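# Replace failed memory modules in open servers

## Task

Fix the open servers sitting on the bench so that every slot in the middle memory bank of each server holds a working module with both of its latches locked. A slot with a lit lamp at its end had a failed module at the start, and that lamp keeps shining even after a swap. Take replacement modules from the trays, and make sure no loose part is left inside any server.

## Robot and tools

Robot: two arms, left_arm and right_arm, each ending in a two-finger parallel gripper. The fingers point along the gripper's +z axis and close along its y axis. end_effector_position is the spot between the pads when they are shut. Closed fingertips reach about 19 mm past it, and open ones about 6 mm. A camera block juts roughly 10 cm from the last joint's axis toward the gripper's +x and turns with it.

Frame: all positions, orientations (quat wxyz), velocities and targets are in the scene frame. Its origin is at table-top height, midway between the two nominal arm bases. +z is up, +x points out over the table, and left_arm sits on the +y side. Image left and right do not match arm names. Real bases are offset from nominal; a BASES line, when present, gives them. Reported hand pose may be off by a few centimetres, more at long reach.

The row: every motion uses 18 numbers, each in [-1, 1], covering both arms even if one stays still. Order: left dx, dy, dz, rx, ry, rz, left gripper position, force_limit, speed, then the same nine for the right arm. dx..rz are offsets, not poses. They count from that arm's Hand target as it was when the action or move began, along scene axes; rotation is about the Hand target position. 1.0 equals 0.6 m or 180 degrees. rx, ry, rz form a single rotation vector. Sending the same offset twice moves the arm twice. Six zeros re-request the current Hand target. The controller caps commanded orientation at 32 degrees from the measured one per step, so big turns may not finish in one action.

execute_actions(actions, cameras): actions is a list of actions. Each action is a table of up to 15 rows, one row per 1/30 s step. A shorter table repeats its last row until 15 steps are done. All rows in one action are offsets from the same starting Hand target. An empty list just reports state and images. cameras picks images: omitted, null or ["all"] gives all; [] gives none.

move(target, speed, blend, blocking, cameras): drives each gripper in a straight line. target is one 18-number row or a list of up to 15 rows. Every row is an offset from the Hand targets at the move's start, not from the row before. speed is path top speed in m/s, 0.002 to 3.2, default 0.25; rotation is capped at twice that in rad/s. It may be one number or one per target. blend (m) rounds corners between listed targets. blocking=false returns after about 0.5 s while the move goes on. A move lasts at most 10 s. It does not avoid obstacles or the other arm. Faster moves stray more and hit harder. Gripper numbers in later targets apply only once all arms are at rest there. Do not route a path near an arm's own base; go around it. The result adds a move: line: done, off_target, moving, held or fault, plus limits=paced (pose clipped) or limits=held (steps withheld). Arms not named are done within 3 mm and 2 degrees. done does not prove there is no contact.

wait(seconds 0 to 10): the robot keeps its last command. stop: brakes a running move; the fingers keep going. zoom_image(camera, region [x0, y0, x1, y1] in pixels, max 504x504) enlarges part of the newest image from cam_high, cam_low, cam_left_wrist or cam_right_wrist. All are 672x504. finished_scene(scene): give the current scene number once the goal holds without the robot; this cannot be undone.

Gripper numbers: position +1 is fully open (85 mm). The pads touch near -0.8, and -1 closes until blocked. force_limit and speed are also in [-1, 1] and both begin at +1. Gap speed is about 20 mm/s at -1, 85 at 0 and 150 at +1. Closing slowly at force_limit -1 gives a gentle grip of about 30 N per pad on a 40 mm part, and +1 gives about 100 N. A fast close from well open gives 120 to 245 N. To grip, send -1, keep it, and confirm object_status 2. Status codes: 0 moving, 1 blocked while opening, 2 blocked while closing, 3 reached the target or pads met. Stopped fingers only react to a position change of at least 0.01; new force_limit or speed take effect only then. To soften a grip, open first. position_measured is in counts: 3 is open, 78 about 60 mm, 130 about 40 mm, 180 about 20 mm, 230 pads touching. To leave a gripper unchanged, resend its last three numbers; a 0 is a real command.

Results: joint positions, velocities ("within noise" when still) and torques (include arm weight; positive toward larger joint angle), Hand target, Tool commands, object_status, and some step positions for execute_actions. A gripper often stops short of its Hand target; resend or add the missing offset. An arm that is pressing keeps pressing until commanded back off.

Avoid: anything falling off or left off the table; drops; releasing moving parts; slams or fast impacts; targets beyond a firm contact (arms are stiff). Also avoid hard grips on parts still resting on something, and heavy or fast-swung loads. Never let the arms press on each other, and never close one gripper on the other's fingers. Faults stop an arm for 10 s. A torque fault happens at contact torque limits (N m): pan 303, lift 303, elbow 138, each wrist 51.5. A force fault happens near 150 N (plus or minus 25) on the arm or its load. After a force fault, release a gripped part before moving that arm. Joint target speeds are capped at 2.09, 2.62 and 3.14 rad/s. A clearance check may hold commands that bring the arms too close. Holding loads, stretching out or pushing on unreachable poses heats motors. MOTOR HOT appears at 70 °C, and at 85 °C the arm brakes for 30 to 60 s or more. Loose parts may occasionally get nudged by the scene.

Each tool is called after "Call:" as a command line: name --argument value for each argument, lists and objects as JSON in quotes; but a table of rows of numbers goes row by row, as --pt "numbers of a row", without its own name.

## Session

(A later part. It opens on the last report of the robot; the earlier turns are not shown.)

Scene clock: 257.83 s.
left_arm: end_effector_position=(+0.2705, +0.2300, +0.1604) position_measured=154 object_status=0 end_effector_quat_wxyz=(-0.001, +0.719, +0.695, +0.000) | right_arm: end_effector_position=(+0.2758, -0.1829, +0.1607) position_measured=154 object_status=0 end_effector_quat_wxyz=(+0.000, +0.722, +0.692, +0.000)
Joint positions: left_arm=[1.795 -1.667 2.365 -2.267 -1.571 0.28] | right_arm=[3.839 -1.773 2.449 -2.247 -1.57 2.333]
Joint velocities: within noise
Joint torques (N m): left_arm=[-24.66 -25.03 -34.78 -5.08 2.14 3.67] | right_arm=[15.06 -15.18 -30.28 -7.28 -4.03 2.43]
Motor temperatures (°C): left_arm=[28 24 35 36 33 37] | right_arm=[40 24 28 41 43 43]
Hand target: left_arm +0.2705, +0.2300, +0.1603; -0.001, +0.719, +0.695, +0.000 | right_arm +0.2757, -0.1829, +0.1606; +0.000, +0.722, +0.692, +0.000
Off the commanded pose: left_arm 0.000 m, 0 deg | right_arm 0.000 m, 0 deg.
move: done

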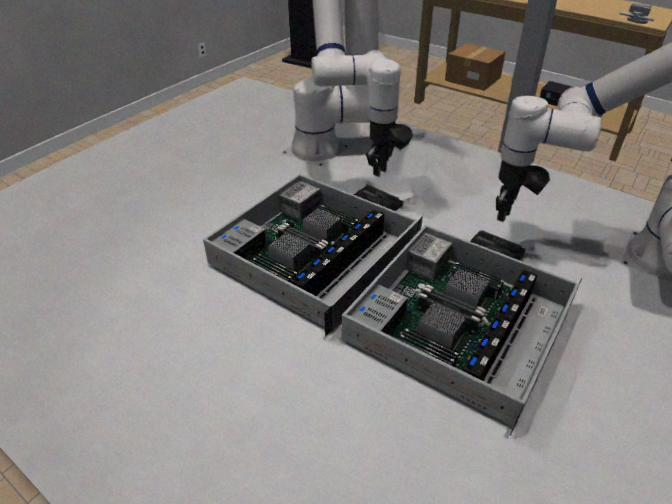

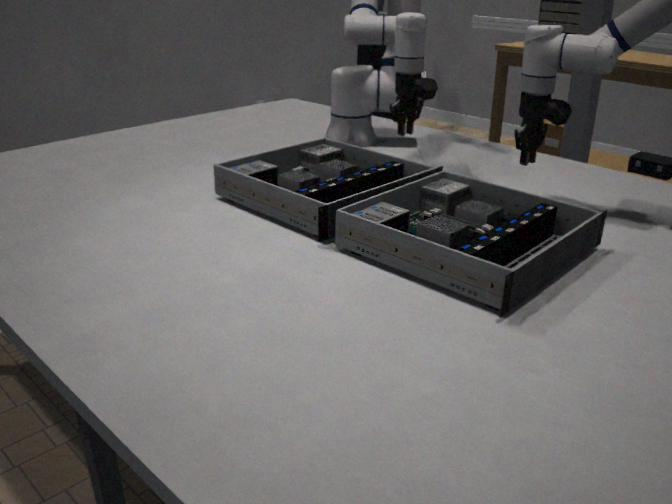

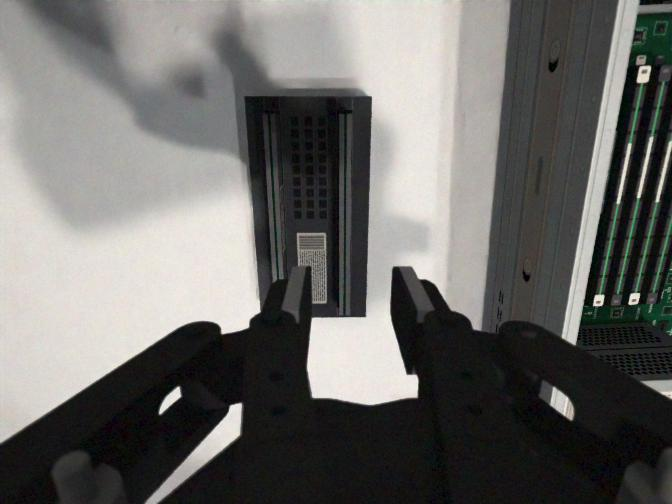

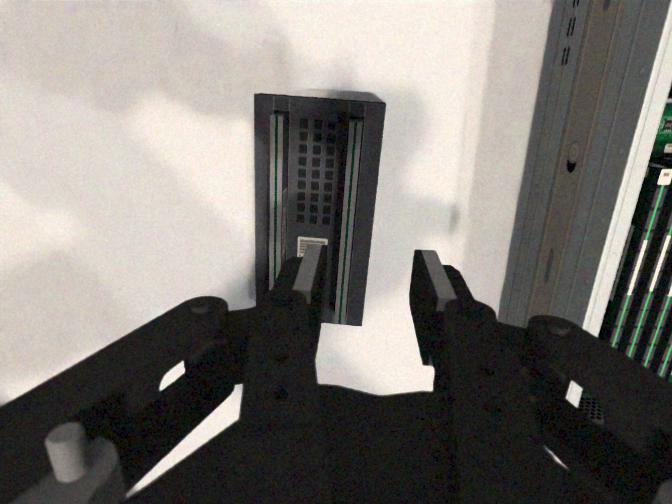

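Call:
move --target '[0,-0.0117,-0.142,0,0,0,-0.2,1,0,-0.006,-0.030,-0.142,0,0,-0.005,-0.2,1,0]'

Call:
zoom_image --camera "cam_right_wrist" --region '[240, 120, 480, 380]'

Call:
zoom_image --camera "cam_left_wrist" --region '[230, 120, 470, 380]'

Scene clock: 297.10 s.
left_arm: end_effector_position=(+0.2705, +0.2229, +0.0752) position_measured=154 object_status=3 end_effector_quat_wxyz=(-0.001, +0.719, +0.695, +0.000) | right_arm: end_effector_position=(+0.2721, -0.2009, +0.0755) position_measured=154 object_status=3 end_effector_quat_wxyz=(+0.000, +0.727, +0.687, +0.000)
Joint positions: left_arm=[1.791 -1.509 2.428 -2.488 -1.571 0.276] | right_arm=[3.813 -1.643 2.56 -2.488 -1.57 2.323]
Joint velocities: within noise
Joint torques (N m): left_arm=[9.92 -29.63 -28.08 -5.18 1.41 3.32] | right_arm=[-17.7 -16.38 -21.51 -7.19 0.54 -1.47]
Motor temperatures (°C): left_arm=[28 24 35 36 33 37] | right_arm=[40 24 28 41 43 42]
Hand target: left_arm +0.2705, +0.2230, +0.0751; -0.001, +0.719, +0.695, +0.000 | right_arm +0.2721, -0.2009, +0.0754; +0.000, +0.727, +0.687, +0.000
Off the commanded pose: left_arm 0.000 m, 0 deg | right_arm 0.000 m, 0 deg.
move: done

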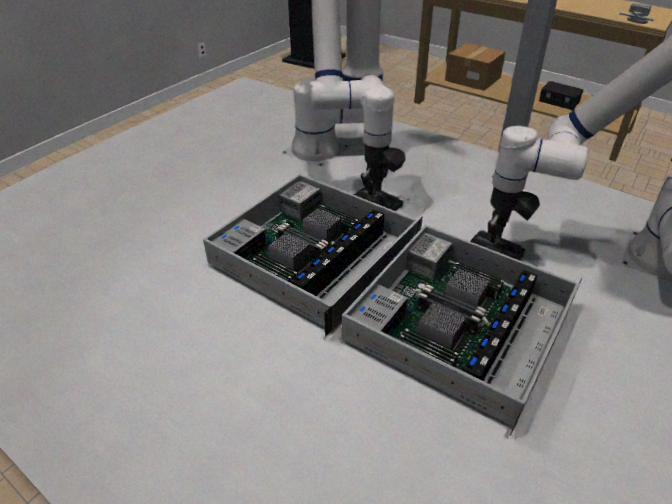

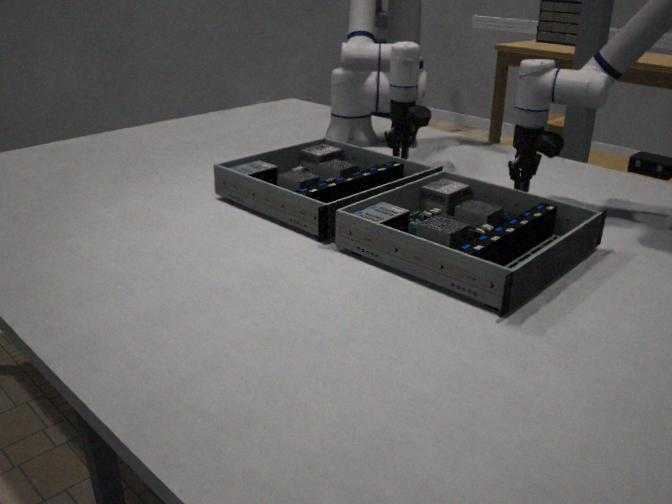

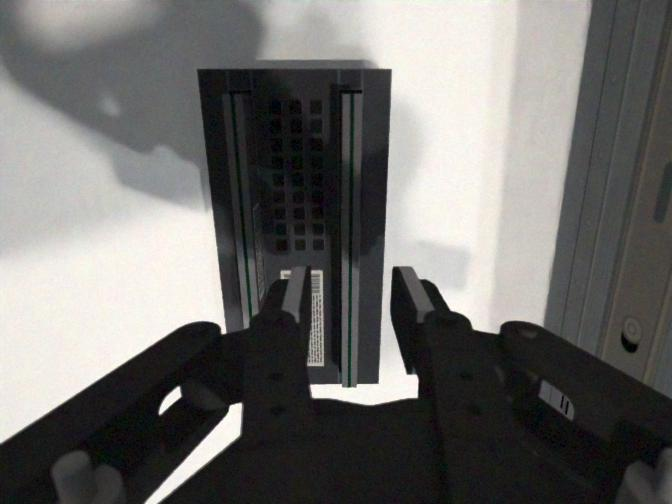

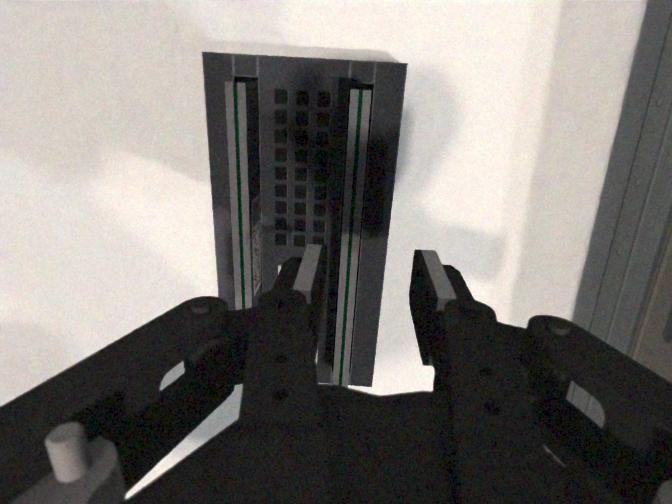

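Scaled by 1.938 from the camera's 672x504 image, which has a finer 960x720 frame.

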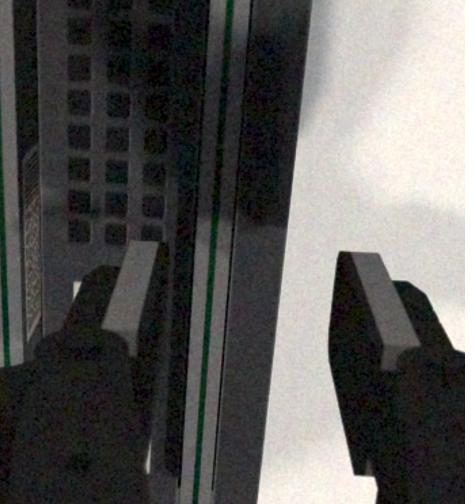

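Scaled by 1.938 from the camera's 672x504 image, which has a finer 960x720 frame.

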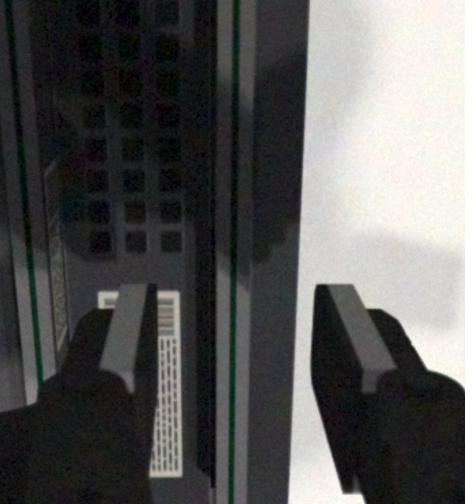

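Call:
move --target '[0,0,-0.05,0,0,0,-0.2,1,0,-0.0083,-0.0067,-0.05,0,0,0,-0.2,1,0]' --speed 0.1

Call:
zoom_image --camera "cam_right_wrist" --region '[240, 160, 480, 420]'

Call:
zoom_image --camera "cam_left_wrist" --region '[230, 160, 470, 420]'

Scene clock: 326.87 s.
left_arm: end_effector_position=(+0.2705, +0.2230, +0.0452) position_measured=154 object_status=3 end_effector_quat_wxyz=(-0.001, +0.719, +0.695, +0.000) | right_arm: end_effector_position=(+0.2672, -0.2049, +0.0455) position_measured=154 object_status=3 end_effector_quat_wxyz=(+0.000, +0.727, +0.687, +0.000)
Joint positions: left_arm=[1.792 -1.448 2.447 -2.569 -1.571 0.276] | right_arm=[3.813 -1.579 2.593 -2.586 -1.57 2.323]
Joint velocities: within noise
Joint torques (N m): left_arm=[1.47 -35.49 -24.58 -5.07 -3.87 0.4] | right_arm=[9.54 -16.94 -18.19 -7.41 -0.29 2.55]
Motor temperatures (°C): left_arm=[28 24 35 36 33 37] | right_arm=[40 24 28 41 43 42]
Hand target: left_arm +0.2705, +0.2230, +0.0451; -0.001, +0.719, +0.695, +0.000 | right_arm +0.2672, -0.2049, +0.0454; +0.000, +0.727, +0.687, +0.000
Off the commanded pose: left_arm 0.000 m, 0 deg | right_arm 0.000 m, 0 deg.
move: done

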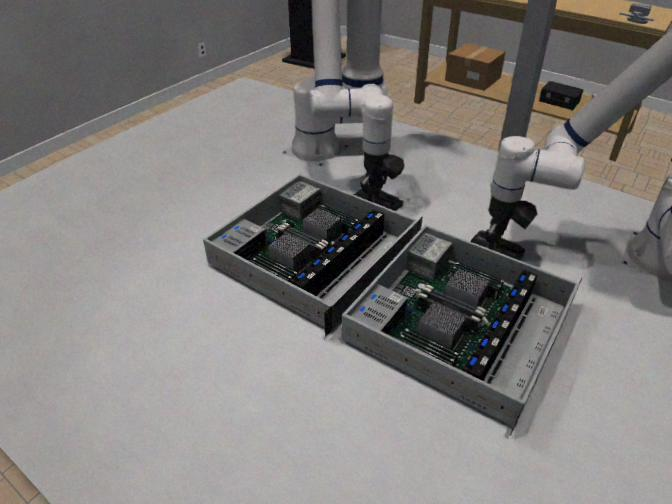

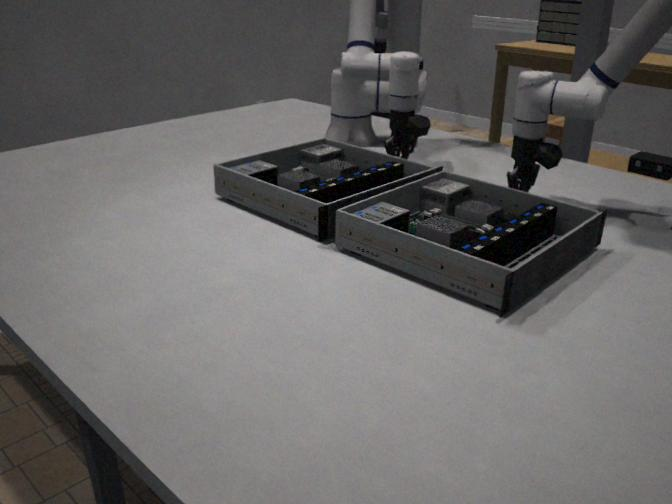

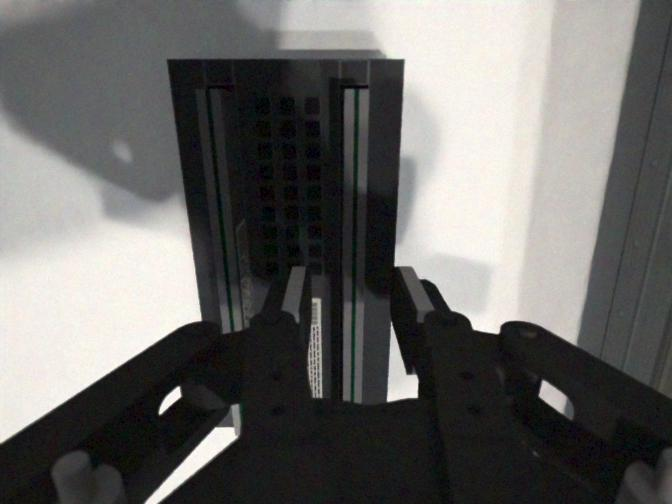

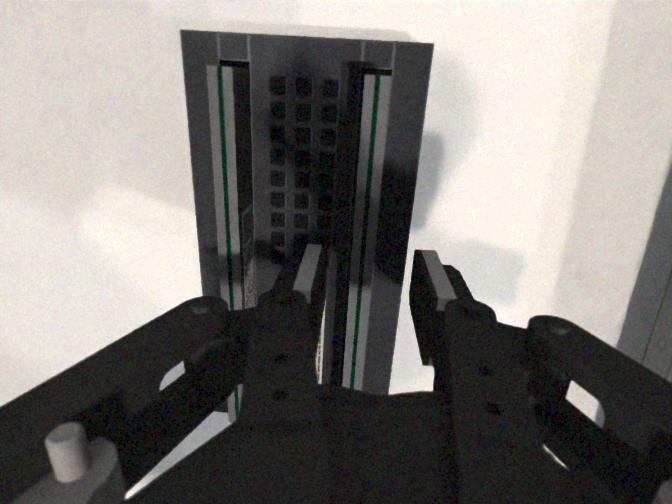

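Scaled by 1.938 from the camera's 672x504 image, which has a finer 960x720 frame.

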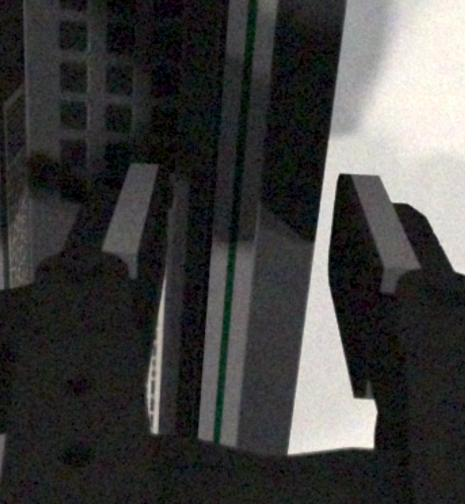

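Scaled by 1.938 from the camera's 672x504 image, which has a finer 960x720 frame.

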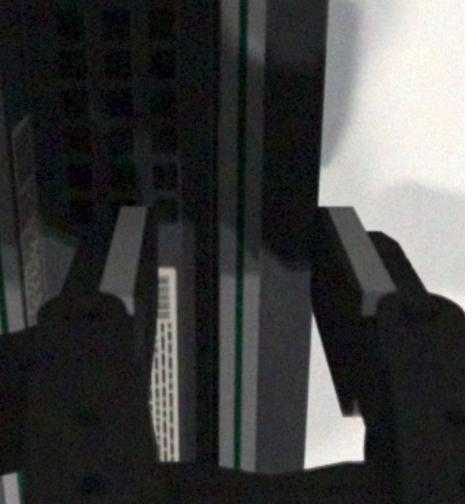

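Call:
move --target '[0.0018,0,-0.0233,0,0,0,-0.2,1,0,-0.0033,0,-0.0233,0,0,0,-0.2,1,0]' --speed 0.05

Call:
zoom_image --camera "cam_right_wrist" --region '[240, 160, 480, 420]'

Call:
zoom_image --camera "cam_left_wrist" --region '[230, 160, 470, 420]'

Scene clock: 360.03 s.
left_arm: end_effector_position=(+0.2714, +0.2217, +0.0384) position_measured=154 object_status=3 end_effector_quat_wxyz=(+0.001, +0.719, +0.695, -0.001) | right_arm: end_effector_position=(+0.2668, -0.2043, +0.0386) position_measured=154 object_status=3 end_effector_quat_wxyz=(+0.000, +0.727, +0.687, +0.002)
Joint positions: left_arm=[1.793 -1.431 2.45 -2.591 -1.571 0.278] | right_arm=[3.815 -1.56 2.599 -2.613 -1.57 2.325]
Joint velocities: within noise
Joint torques (N m): left_arm=[-6.76 -47.39 -31.13 -3.5 -0.53 0.12] | right_arm=[-1.42 -28.26 -27.71 -4.59 -1.62 0.11]
Motor temperatures (°C): left_arm=[28 24 35 36 33 37] | right_arm=[40 24 28 41 42 42]
Hand target: left_arm +0.2714, +0.2217, +0.0384; +0.001, +0.719, +0.695, -0.001 (not the last commanded pose) | right_arm +0.2668, -0.2043, +0.0386; +0.000, +0.727, +0.687, +0.002 (not the last commanded pose)
Tool commands: left_gripper/position=-0.2 left_gripper/force_limit=+1.0 left_gripper/speed=+0.003922 right_gripper/position=-0.2 right_gripper/force_limit=+1.0 right_gripper/speed=+0.003922
Off the commanded pose: left_arm 0.007 m, 0 deg | right_arm 0.007 m, 0 deg.
FORCE FAULT: contact force on the left arm reached its limit, and that arm stopped for 10 seconds. FORCE FAULT: contact force on the right arm reached its limit, and that arm stopped for 10 seconds. On each arm, the contact can be on any part of the arm, not only on its tool. The stops overlap, and together they count as 20 of the actions that you can send in this scene. Those arms' remaining commands of this call were not run. Those arms' targets are now where they stood when their stops ended, not their last commands. Those arms accept commands again.
move: fault (left_arm, right_arm)

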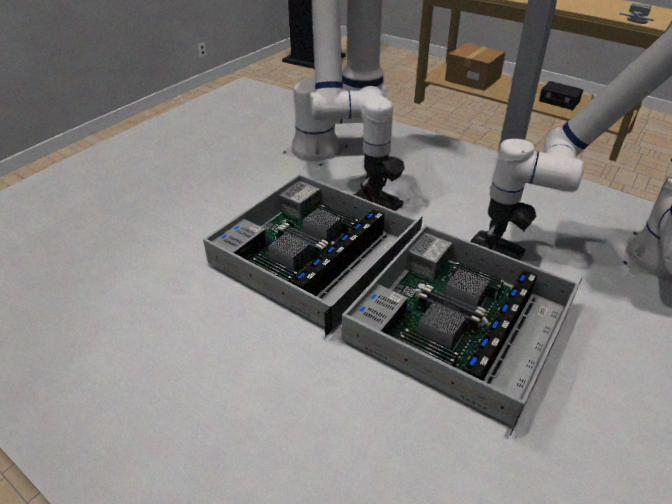

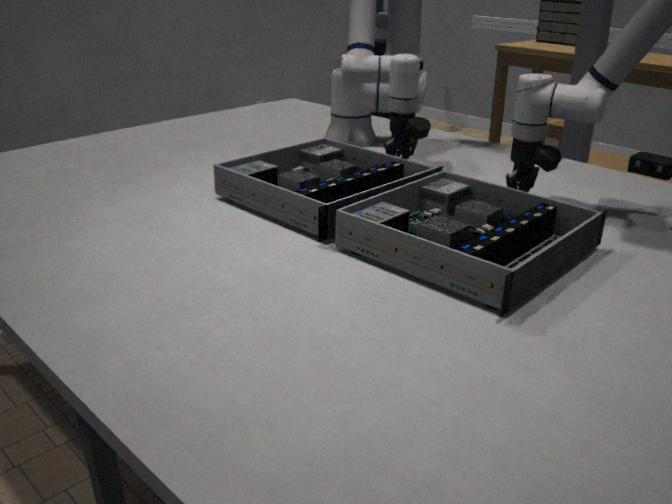

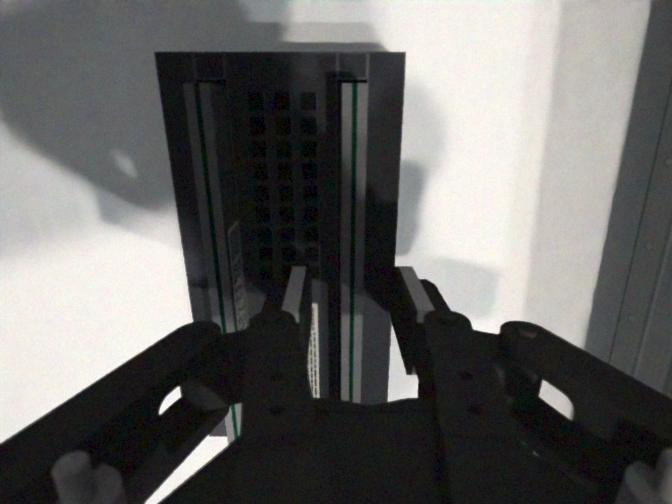

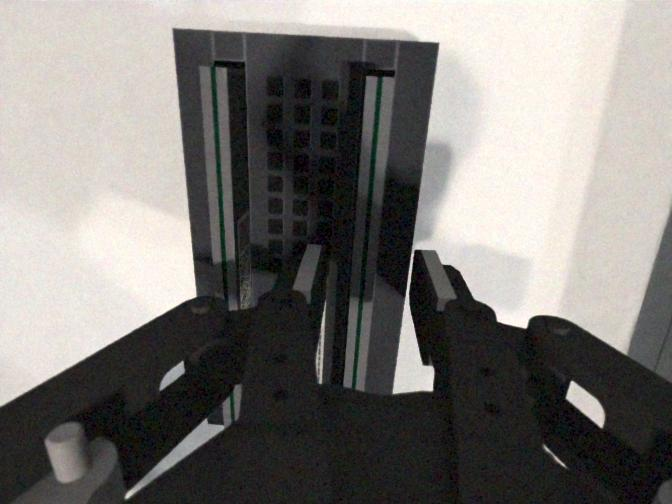

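Scaled by 1.938 from the camera's 672x504 image, which has a finer 960x720 frame.

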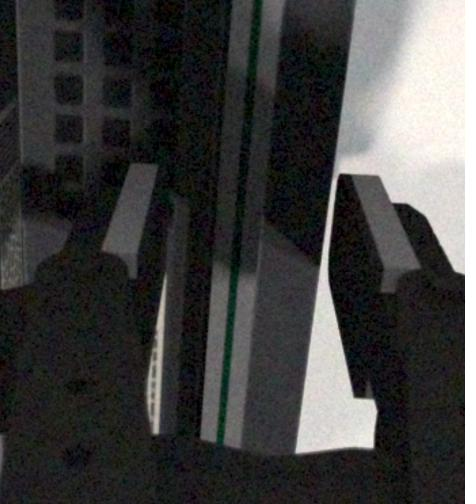

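Scaled by 1.938 from the camera's 672x504 image, which has a finer 960x720 frame.

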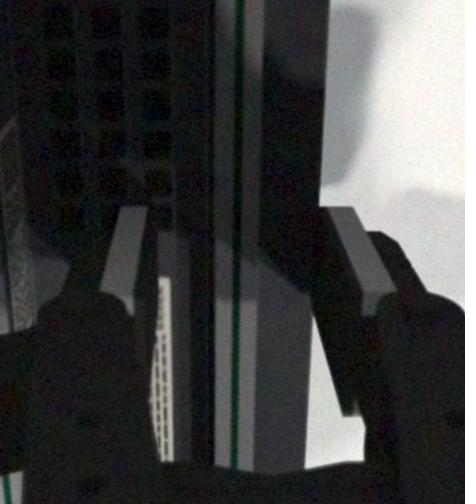

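Call:
move --target '[-0.001,0,0.012,0,0,0,-0.2,-1,-1,0,0,0.012,0,0,0,-0.2,-1,-1]' --speed 0.05

Call:
move --target '[0,0,0,0,0,0,-0.58,-1,-1,0,0,0,0,0,0,-0.58,-1,-1]' --speed 0.05

Call:
zoom_image --camera "cam_right_wrist" --region '[240, 160, 480, 420]'

Call:
zoom_image --camera "cam_left_wrist" --region '[230, 160, 470, 420]'

Scene clock: 385.07 s.
left_arm: end_effector_position=(+0.2708, +0.2217, +0.0455) position_measured=154 object_status=3 end_effector_quat_wxyz=(+0.001, +0.719, +0.695, -0.001) | right_arm: end_effector_position=(+0.2668, -0.2043, +0.0457) position_measured=154 object_status=3 end_effector_quat_wxyz=(+0.000, +0.727, +0.687, +0.002)
Joint positions: left_arm=[1.792 -1.447 2.446 -2.572 -1.571 0.276] | right_arm=[3.815 -1.579 2.594 -2.589 -1.57 2.325]
Joint velocities: within noise
Joint torques (N m): left_arm=[-23.68 -60.68 -38.65 -2.08 -1.14 -3.04] | right_arm=[-0.45 -38.8 -37.85 -2.14 -1.84 1.04]
Motor temperatures (°C): left_arm=[28 24 35 36 32 37] | right_arm=[40 24 27 41 42 42]
Hand target: left_arm +0.2708, +0.2217, +0.0456; +0.001, +0.719, +0.695, -0.001 | right_arm +0.2668, -0.2043, +0.0458; +0.000, +0.727, +0.687, +0.002
Off the commanded pose: left_arm 0.000 m, 0 deg | right_arm 0.000 m, 0 deg.
move: done

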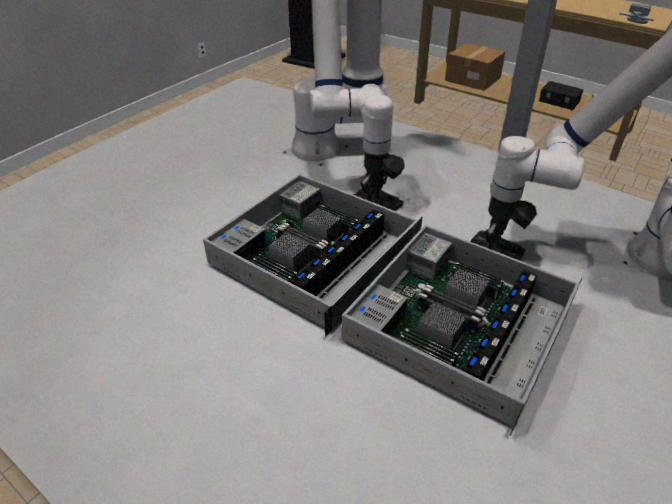

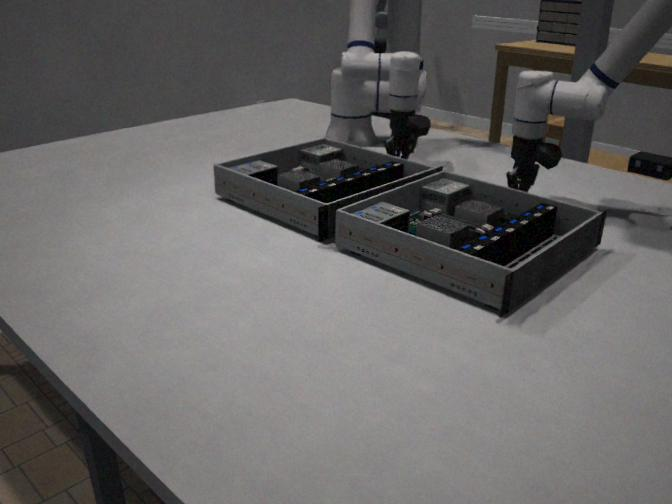

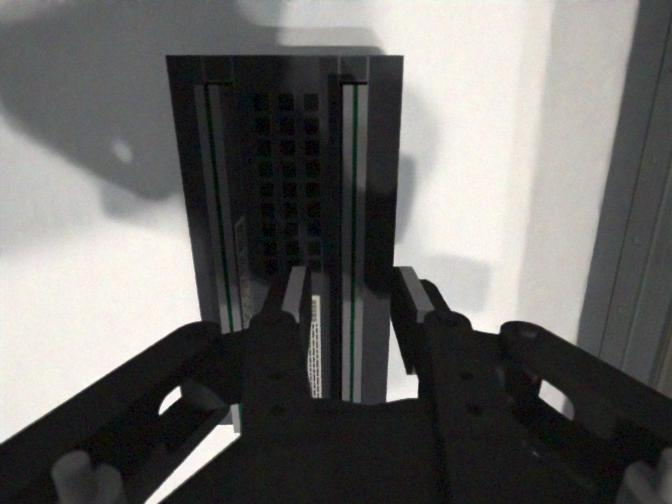

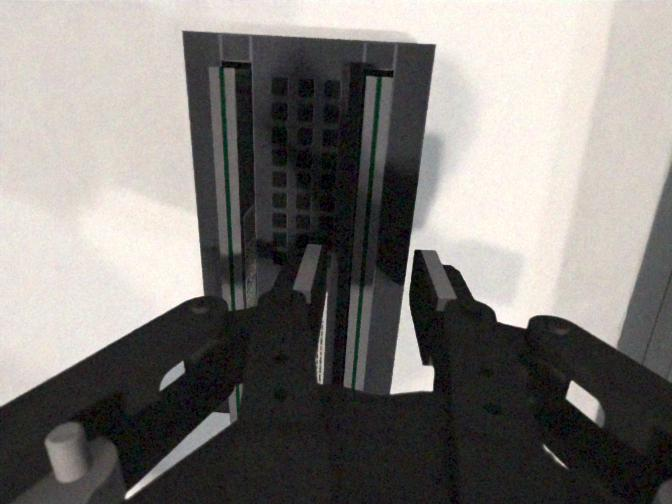

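Scene clock: 386.23 s.
left_arm: end_effector_position=(+0.2708, +0.2217, +0.0456) position_measured=202 object_status=0 end_effector_quat_wxyz=(+0.001, +0.719, +0.695, -0.001) | right_arm: end_effector_position=(+0.2668, -0.2043, +0.0458) position_measured=202 object_status=0 end_effector_quat_wxyz=(+0.000, +0.727, +0.687, +0.002)
Joint positions: left_arm=[1.792 -1.447 2.446 -2.572 -1.571 0.276] | right_arm=[3.815 -1.579 2.594 -2.588 -1.57 2.325]
Joint velocities: within noise
Joint torques (N m): left_arm=[-24.2 -59.78 -35.04 -2.4 -0.8 -3.11] | right_arm=[0.82 -42.45 -37.48 -3.13 -1.69 1.04]
Motor temperatures (°C): left_arm=[28 23 35 36 32 37] | right_arm=[40 24 27 41 42 42]
Hand target: left_arm +0.2708, +0.2217, +0.0456; +0.001, +0.719, +0.695, -0.001 | right_arm +0.2668, -0.2043, +0.0458; +0.000, +0.727, +0.687, +0.002
Off the commanded pose: left_arm 0.000 m, 0 deg | right_arm 0.000 m, 0 deg.
move: done

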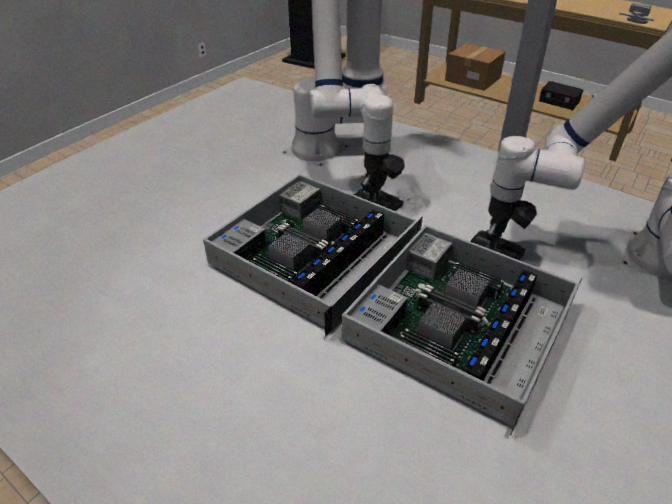

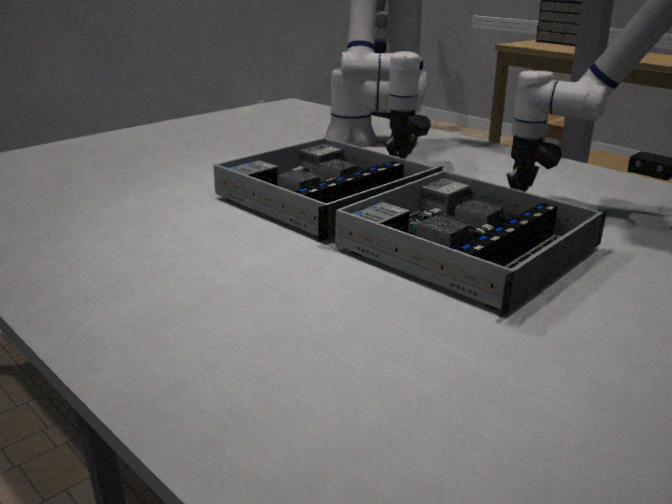

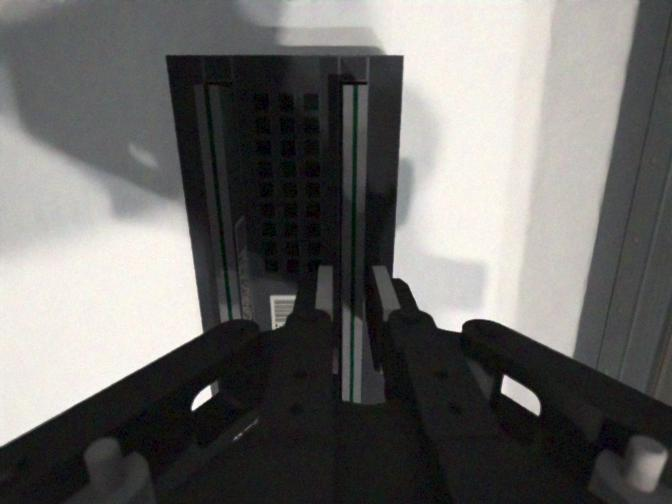

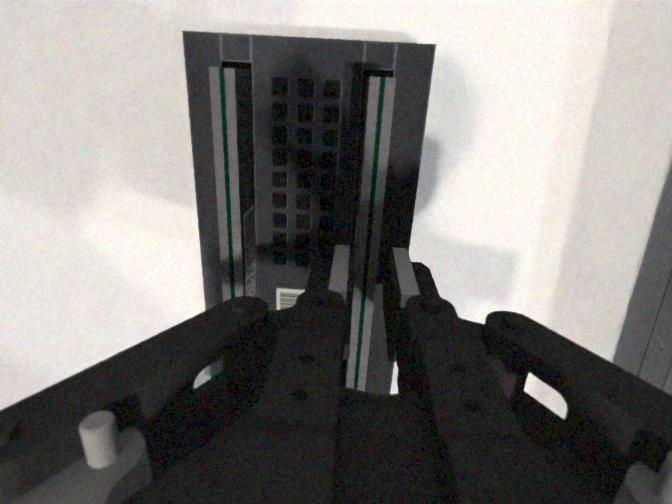

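Scaled by 1.938 from the camera's 672x504 image, which has a finer 960x720 frame.

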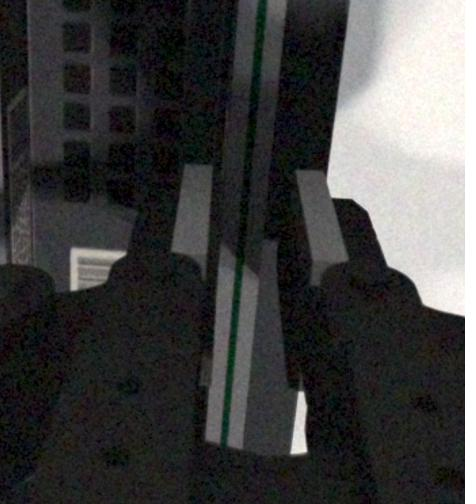

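Scaled by 1.938 from the camera's 672x504 image, which has a finer 960x720 frame.

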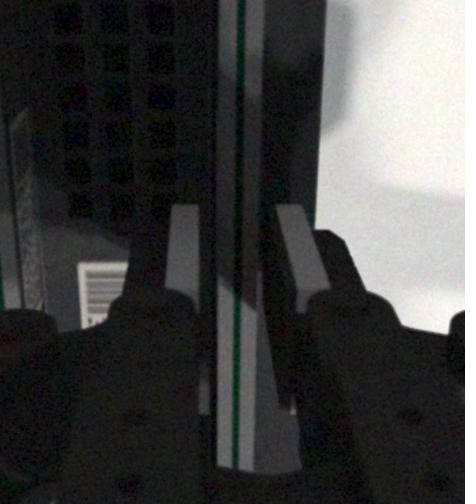

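Call:
move --target '[0,0,0,0,0,0,-1,-1,-1,0,0,0,0,0,0,-1,-1,-1]' --speed 0.05

Call:
zoom_image --camera "cam_right_wrist" --region '[240, 160, 480, 420]'

Call:
zoom_image --camera "cam_left_wrist" --region '[230, 160, 470, 420]'

Scene clock: 398.20 s.
left_arm: end_effector_position=(+0.2708, +0.2217, +0.0456) position_measured=212 object_status=2 end_effector_quat_wxyz=(+0.001, +0.719, +0.695, -0.001) | right_arm: end_effector_position=(+0.2668, -0.2043, +0.0458) position_measured=212 object_status=2 end_effector_quat_wxyz=(+0.000, +0.727, +0.687, +0.002)
Joint positions: left_arm=[1.792 -1.447 2.446 -2.572 -1.571 0.276] | right_arm=[3.815 -1.579 2.594 -2.588 -1.57 2.325]
Joint velocities: within noise
Joint torques (N m): left_arm=[-22.91 -58.27 -29.94 -4.19 -0.22 -2.76] | right_arm=[0.32 -37.52 -35.06 -5.57 -1.81 1.08]
Motor temperatures (°C): left_arm=[28 23 35 36 32 37] | right_arm=[40 24 27 41 42 42]
Hand target: left_arm +0.2708, +0.2217, +0.0456; +0.001, +0.719, +0.695, -0.001 | right_arm +0.2668, -0.2043, +0.0458; +0.000, +0.727, +0.687, +0.002
Off the commanded pose: left_arm 0.000 m, 0 deg | right_arm 0.000 m, 0 deg.
move: done

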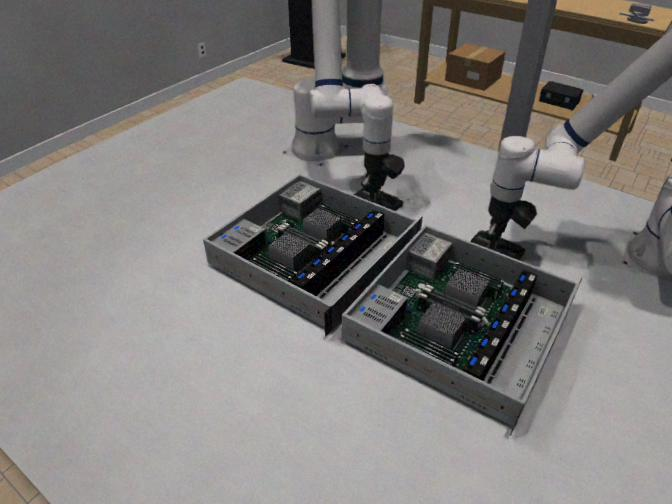

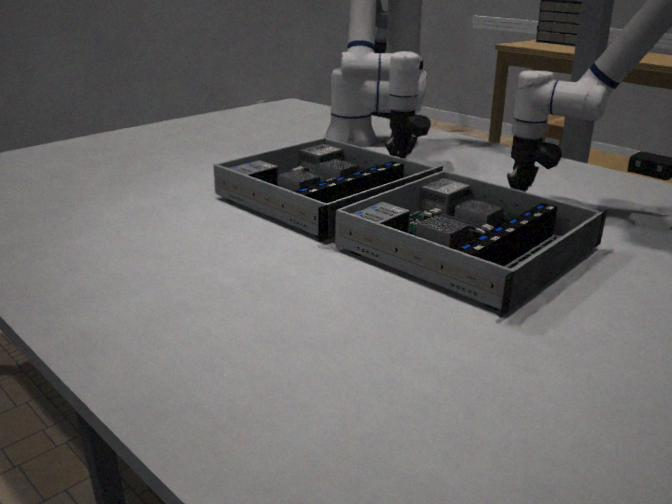

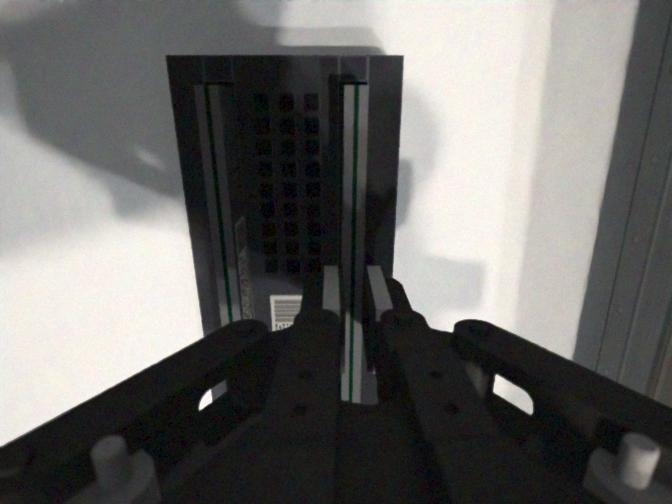

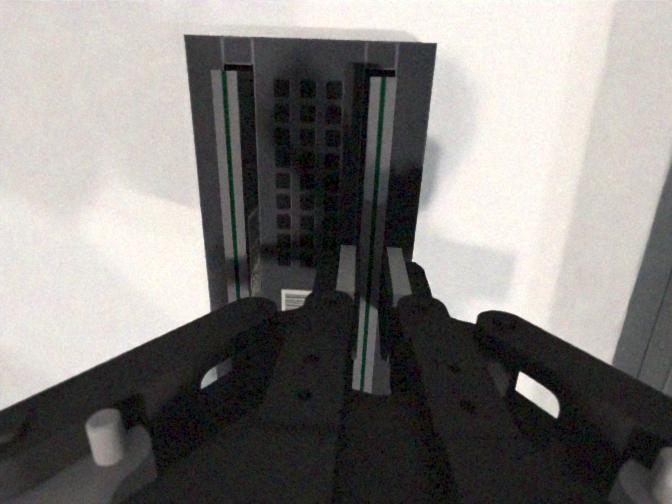

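Scaled by 1.938 from the camera's 672x504 image, which has a finer 960x720 frame.

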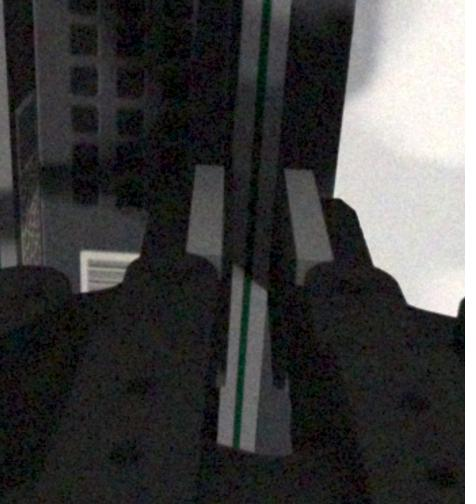

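Scaled by 1.938 from the camera's 672x504 image, which has a finer 960x720 frame.

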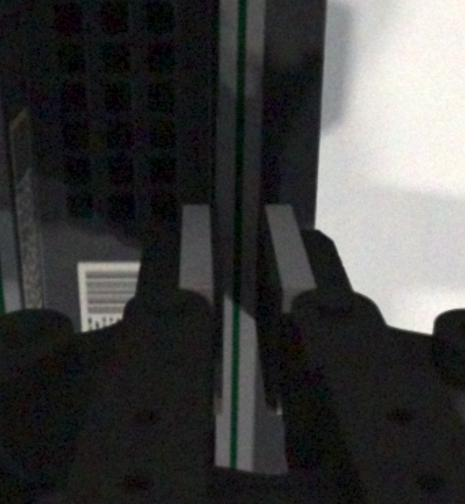

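Call:
move --target '[0,0,0.25,0,0,0,-1,-1,-1,0,0,0.25,0,0,0,-1,-1,-1]' --speed 0.08

Call:
zoom_image --camera "cam_high" --region '[330, 120, 550, 280]'

Call:
zoom_image --camera "cam_low" --region '[360, 20, 600, 200]'

Scene clock: 422.67 s.
left_arm: end_effector_position=(+0.2708, +0.2218, +0.1954) position_measured=212 object_status=2 end_effector_quat_wxyz=(+0.001, +0.719, +0.695, -0.001) | right_arm: end_effector_position=(+0.2667, -0.2043, +0.1957) position_measured=212 object_status=2 end_effector_quat_wxyz=(+0.000, +0.727, +0.687, +0.002)
Joint positions: left_arm=[1.792 -1.704 2.319 -2.188 -1.571 0.277] | right_arm=[3.815 -1.877 2.444 -2.14 -1.57 2.325]
Joint velocities: within noise
Joint torques (N m): left_arm=[-11.83 -49.34 -49.6 -2.29 -1.64 -2.26] | right_arm=[-12.27 -30.86 -51.72 -2.13 -0.21 -1.81]
Motor temperatures (°C): left_arm=[28 23 35 36 32 37] | right_arm=[40 24 27 41 42 42]
Hand target: left_arm +0.2708, +0.2217, +0.1956; +0.001, +0.719, +0.695, -0.001 | right_arm +0.2668, -0.2043, +0.1958; +0.000, +0.727, +0.687, +0.002
Off the commanded pose: left_arm 0.000 m, 0 deg | right_arm 0.000 m, 0 deg.
move: done

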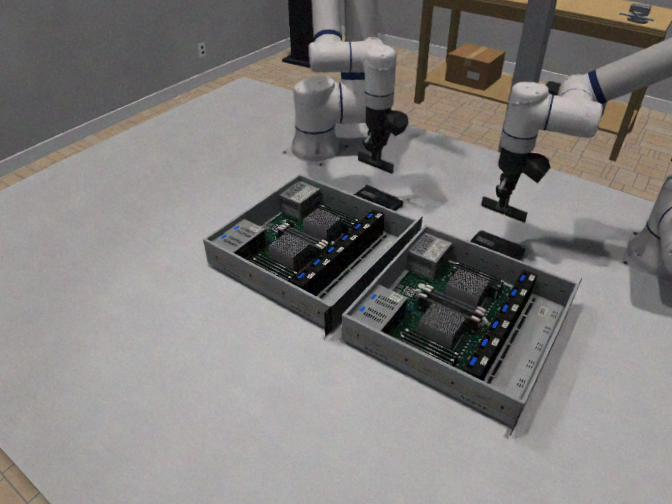

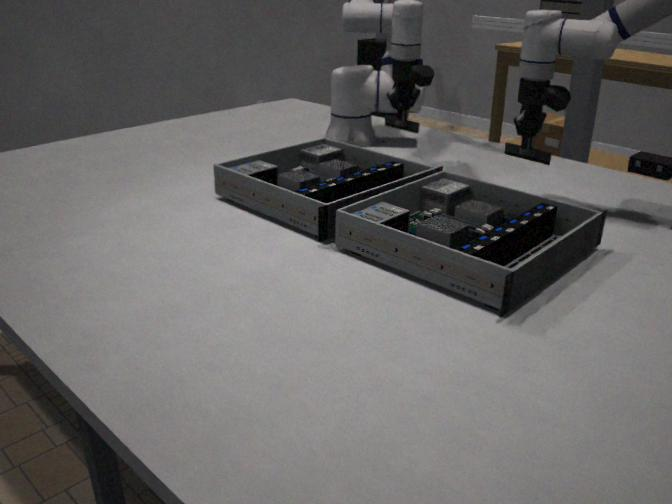

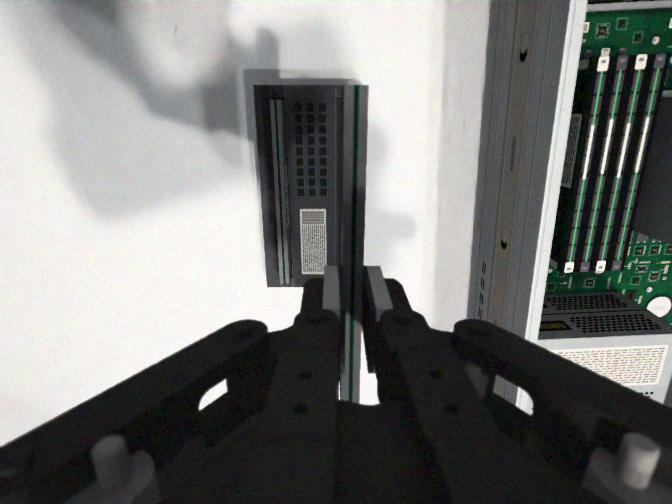

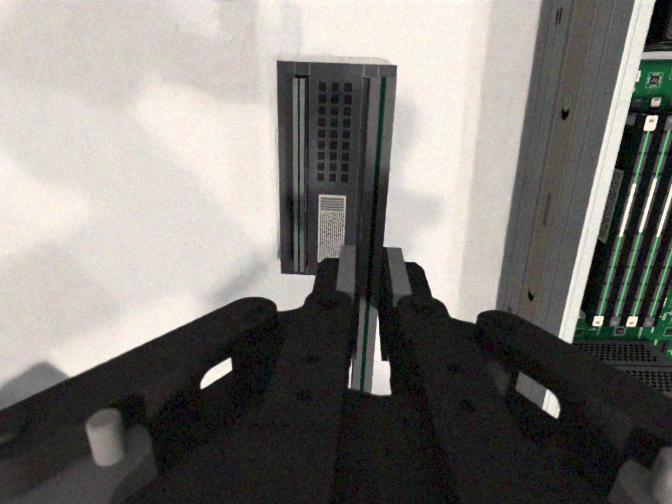

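Scaled by 2.291 from the camera's 672x504 image, which has a finer 960x720 frame.

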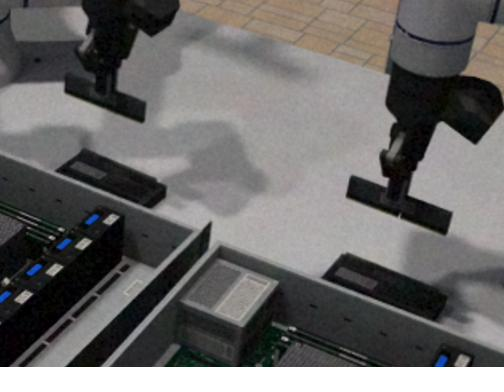

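Scaled by 2.100 from the camera's 672x504 image, which has a finer 960x720 frame.

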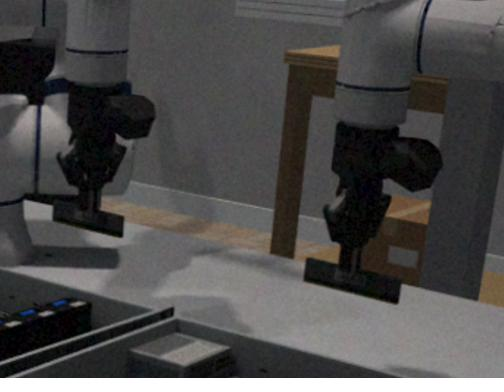

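Call:
zoom_image --camera "cam_low" --region '[495, 120, 565, 175]'

Call:
zoom_image --camera "cam_high" --region '[470, 180, 540, 235]'

Call:
zoom_image --camera "cam_low" --region '[375, 95, 435, 145]'

Scaled by 7.200 from the camera's 672x504 image, which has a finer 960x720 frame.

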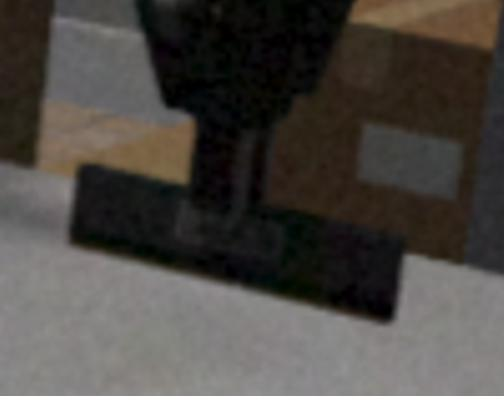

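Scaled by 7.200 from the camera's 672x504 image, which has a finer 960x720 frame.

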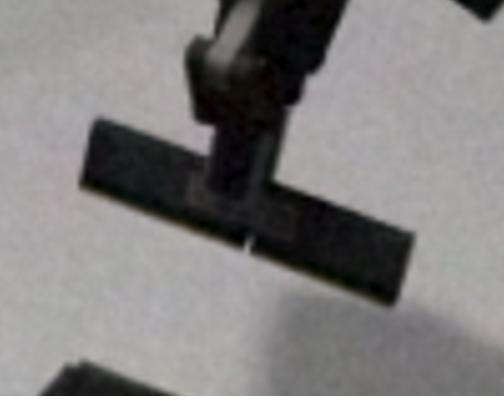

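Scaled by 8.400 from the camera's 672x504 image, which has a finer 960x720 frame.

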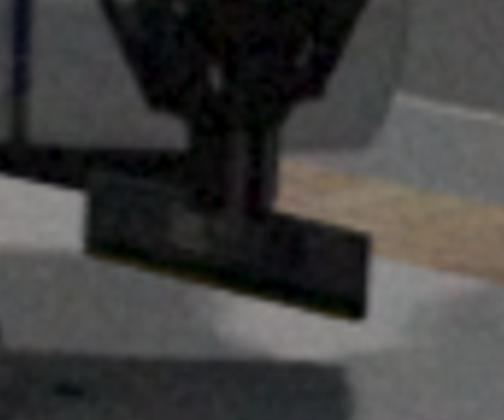

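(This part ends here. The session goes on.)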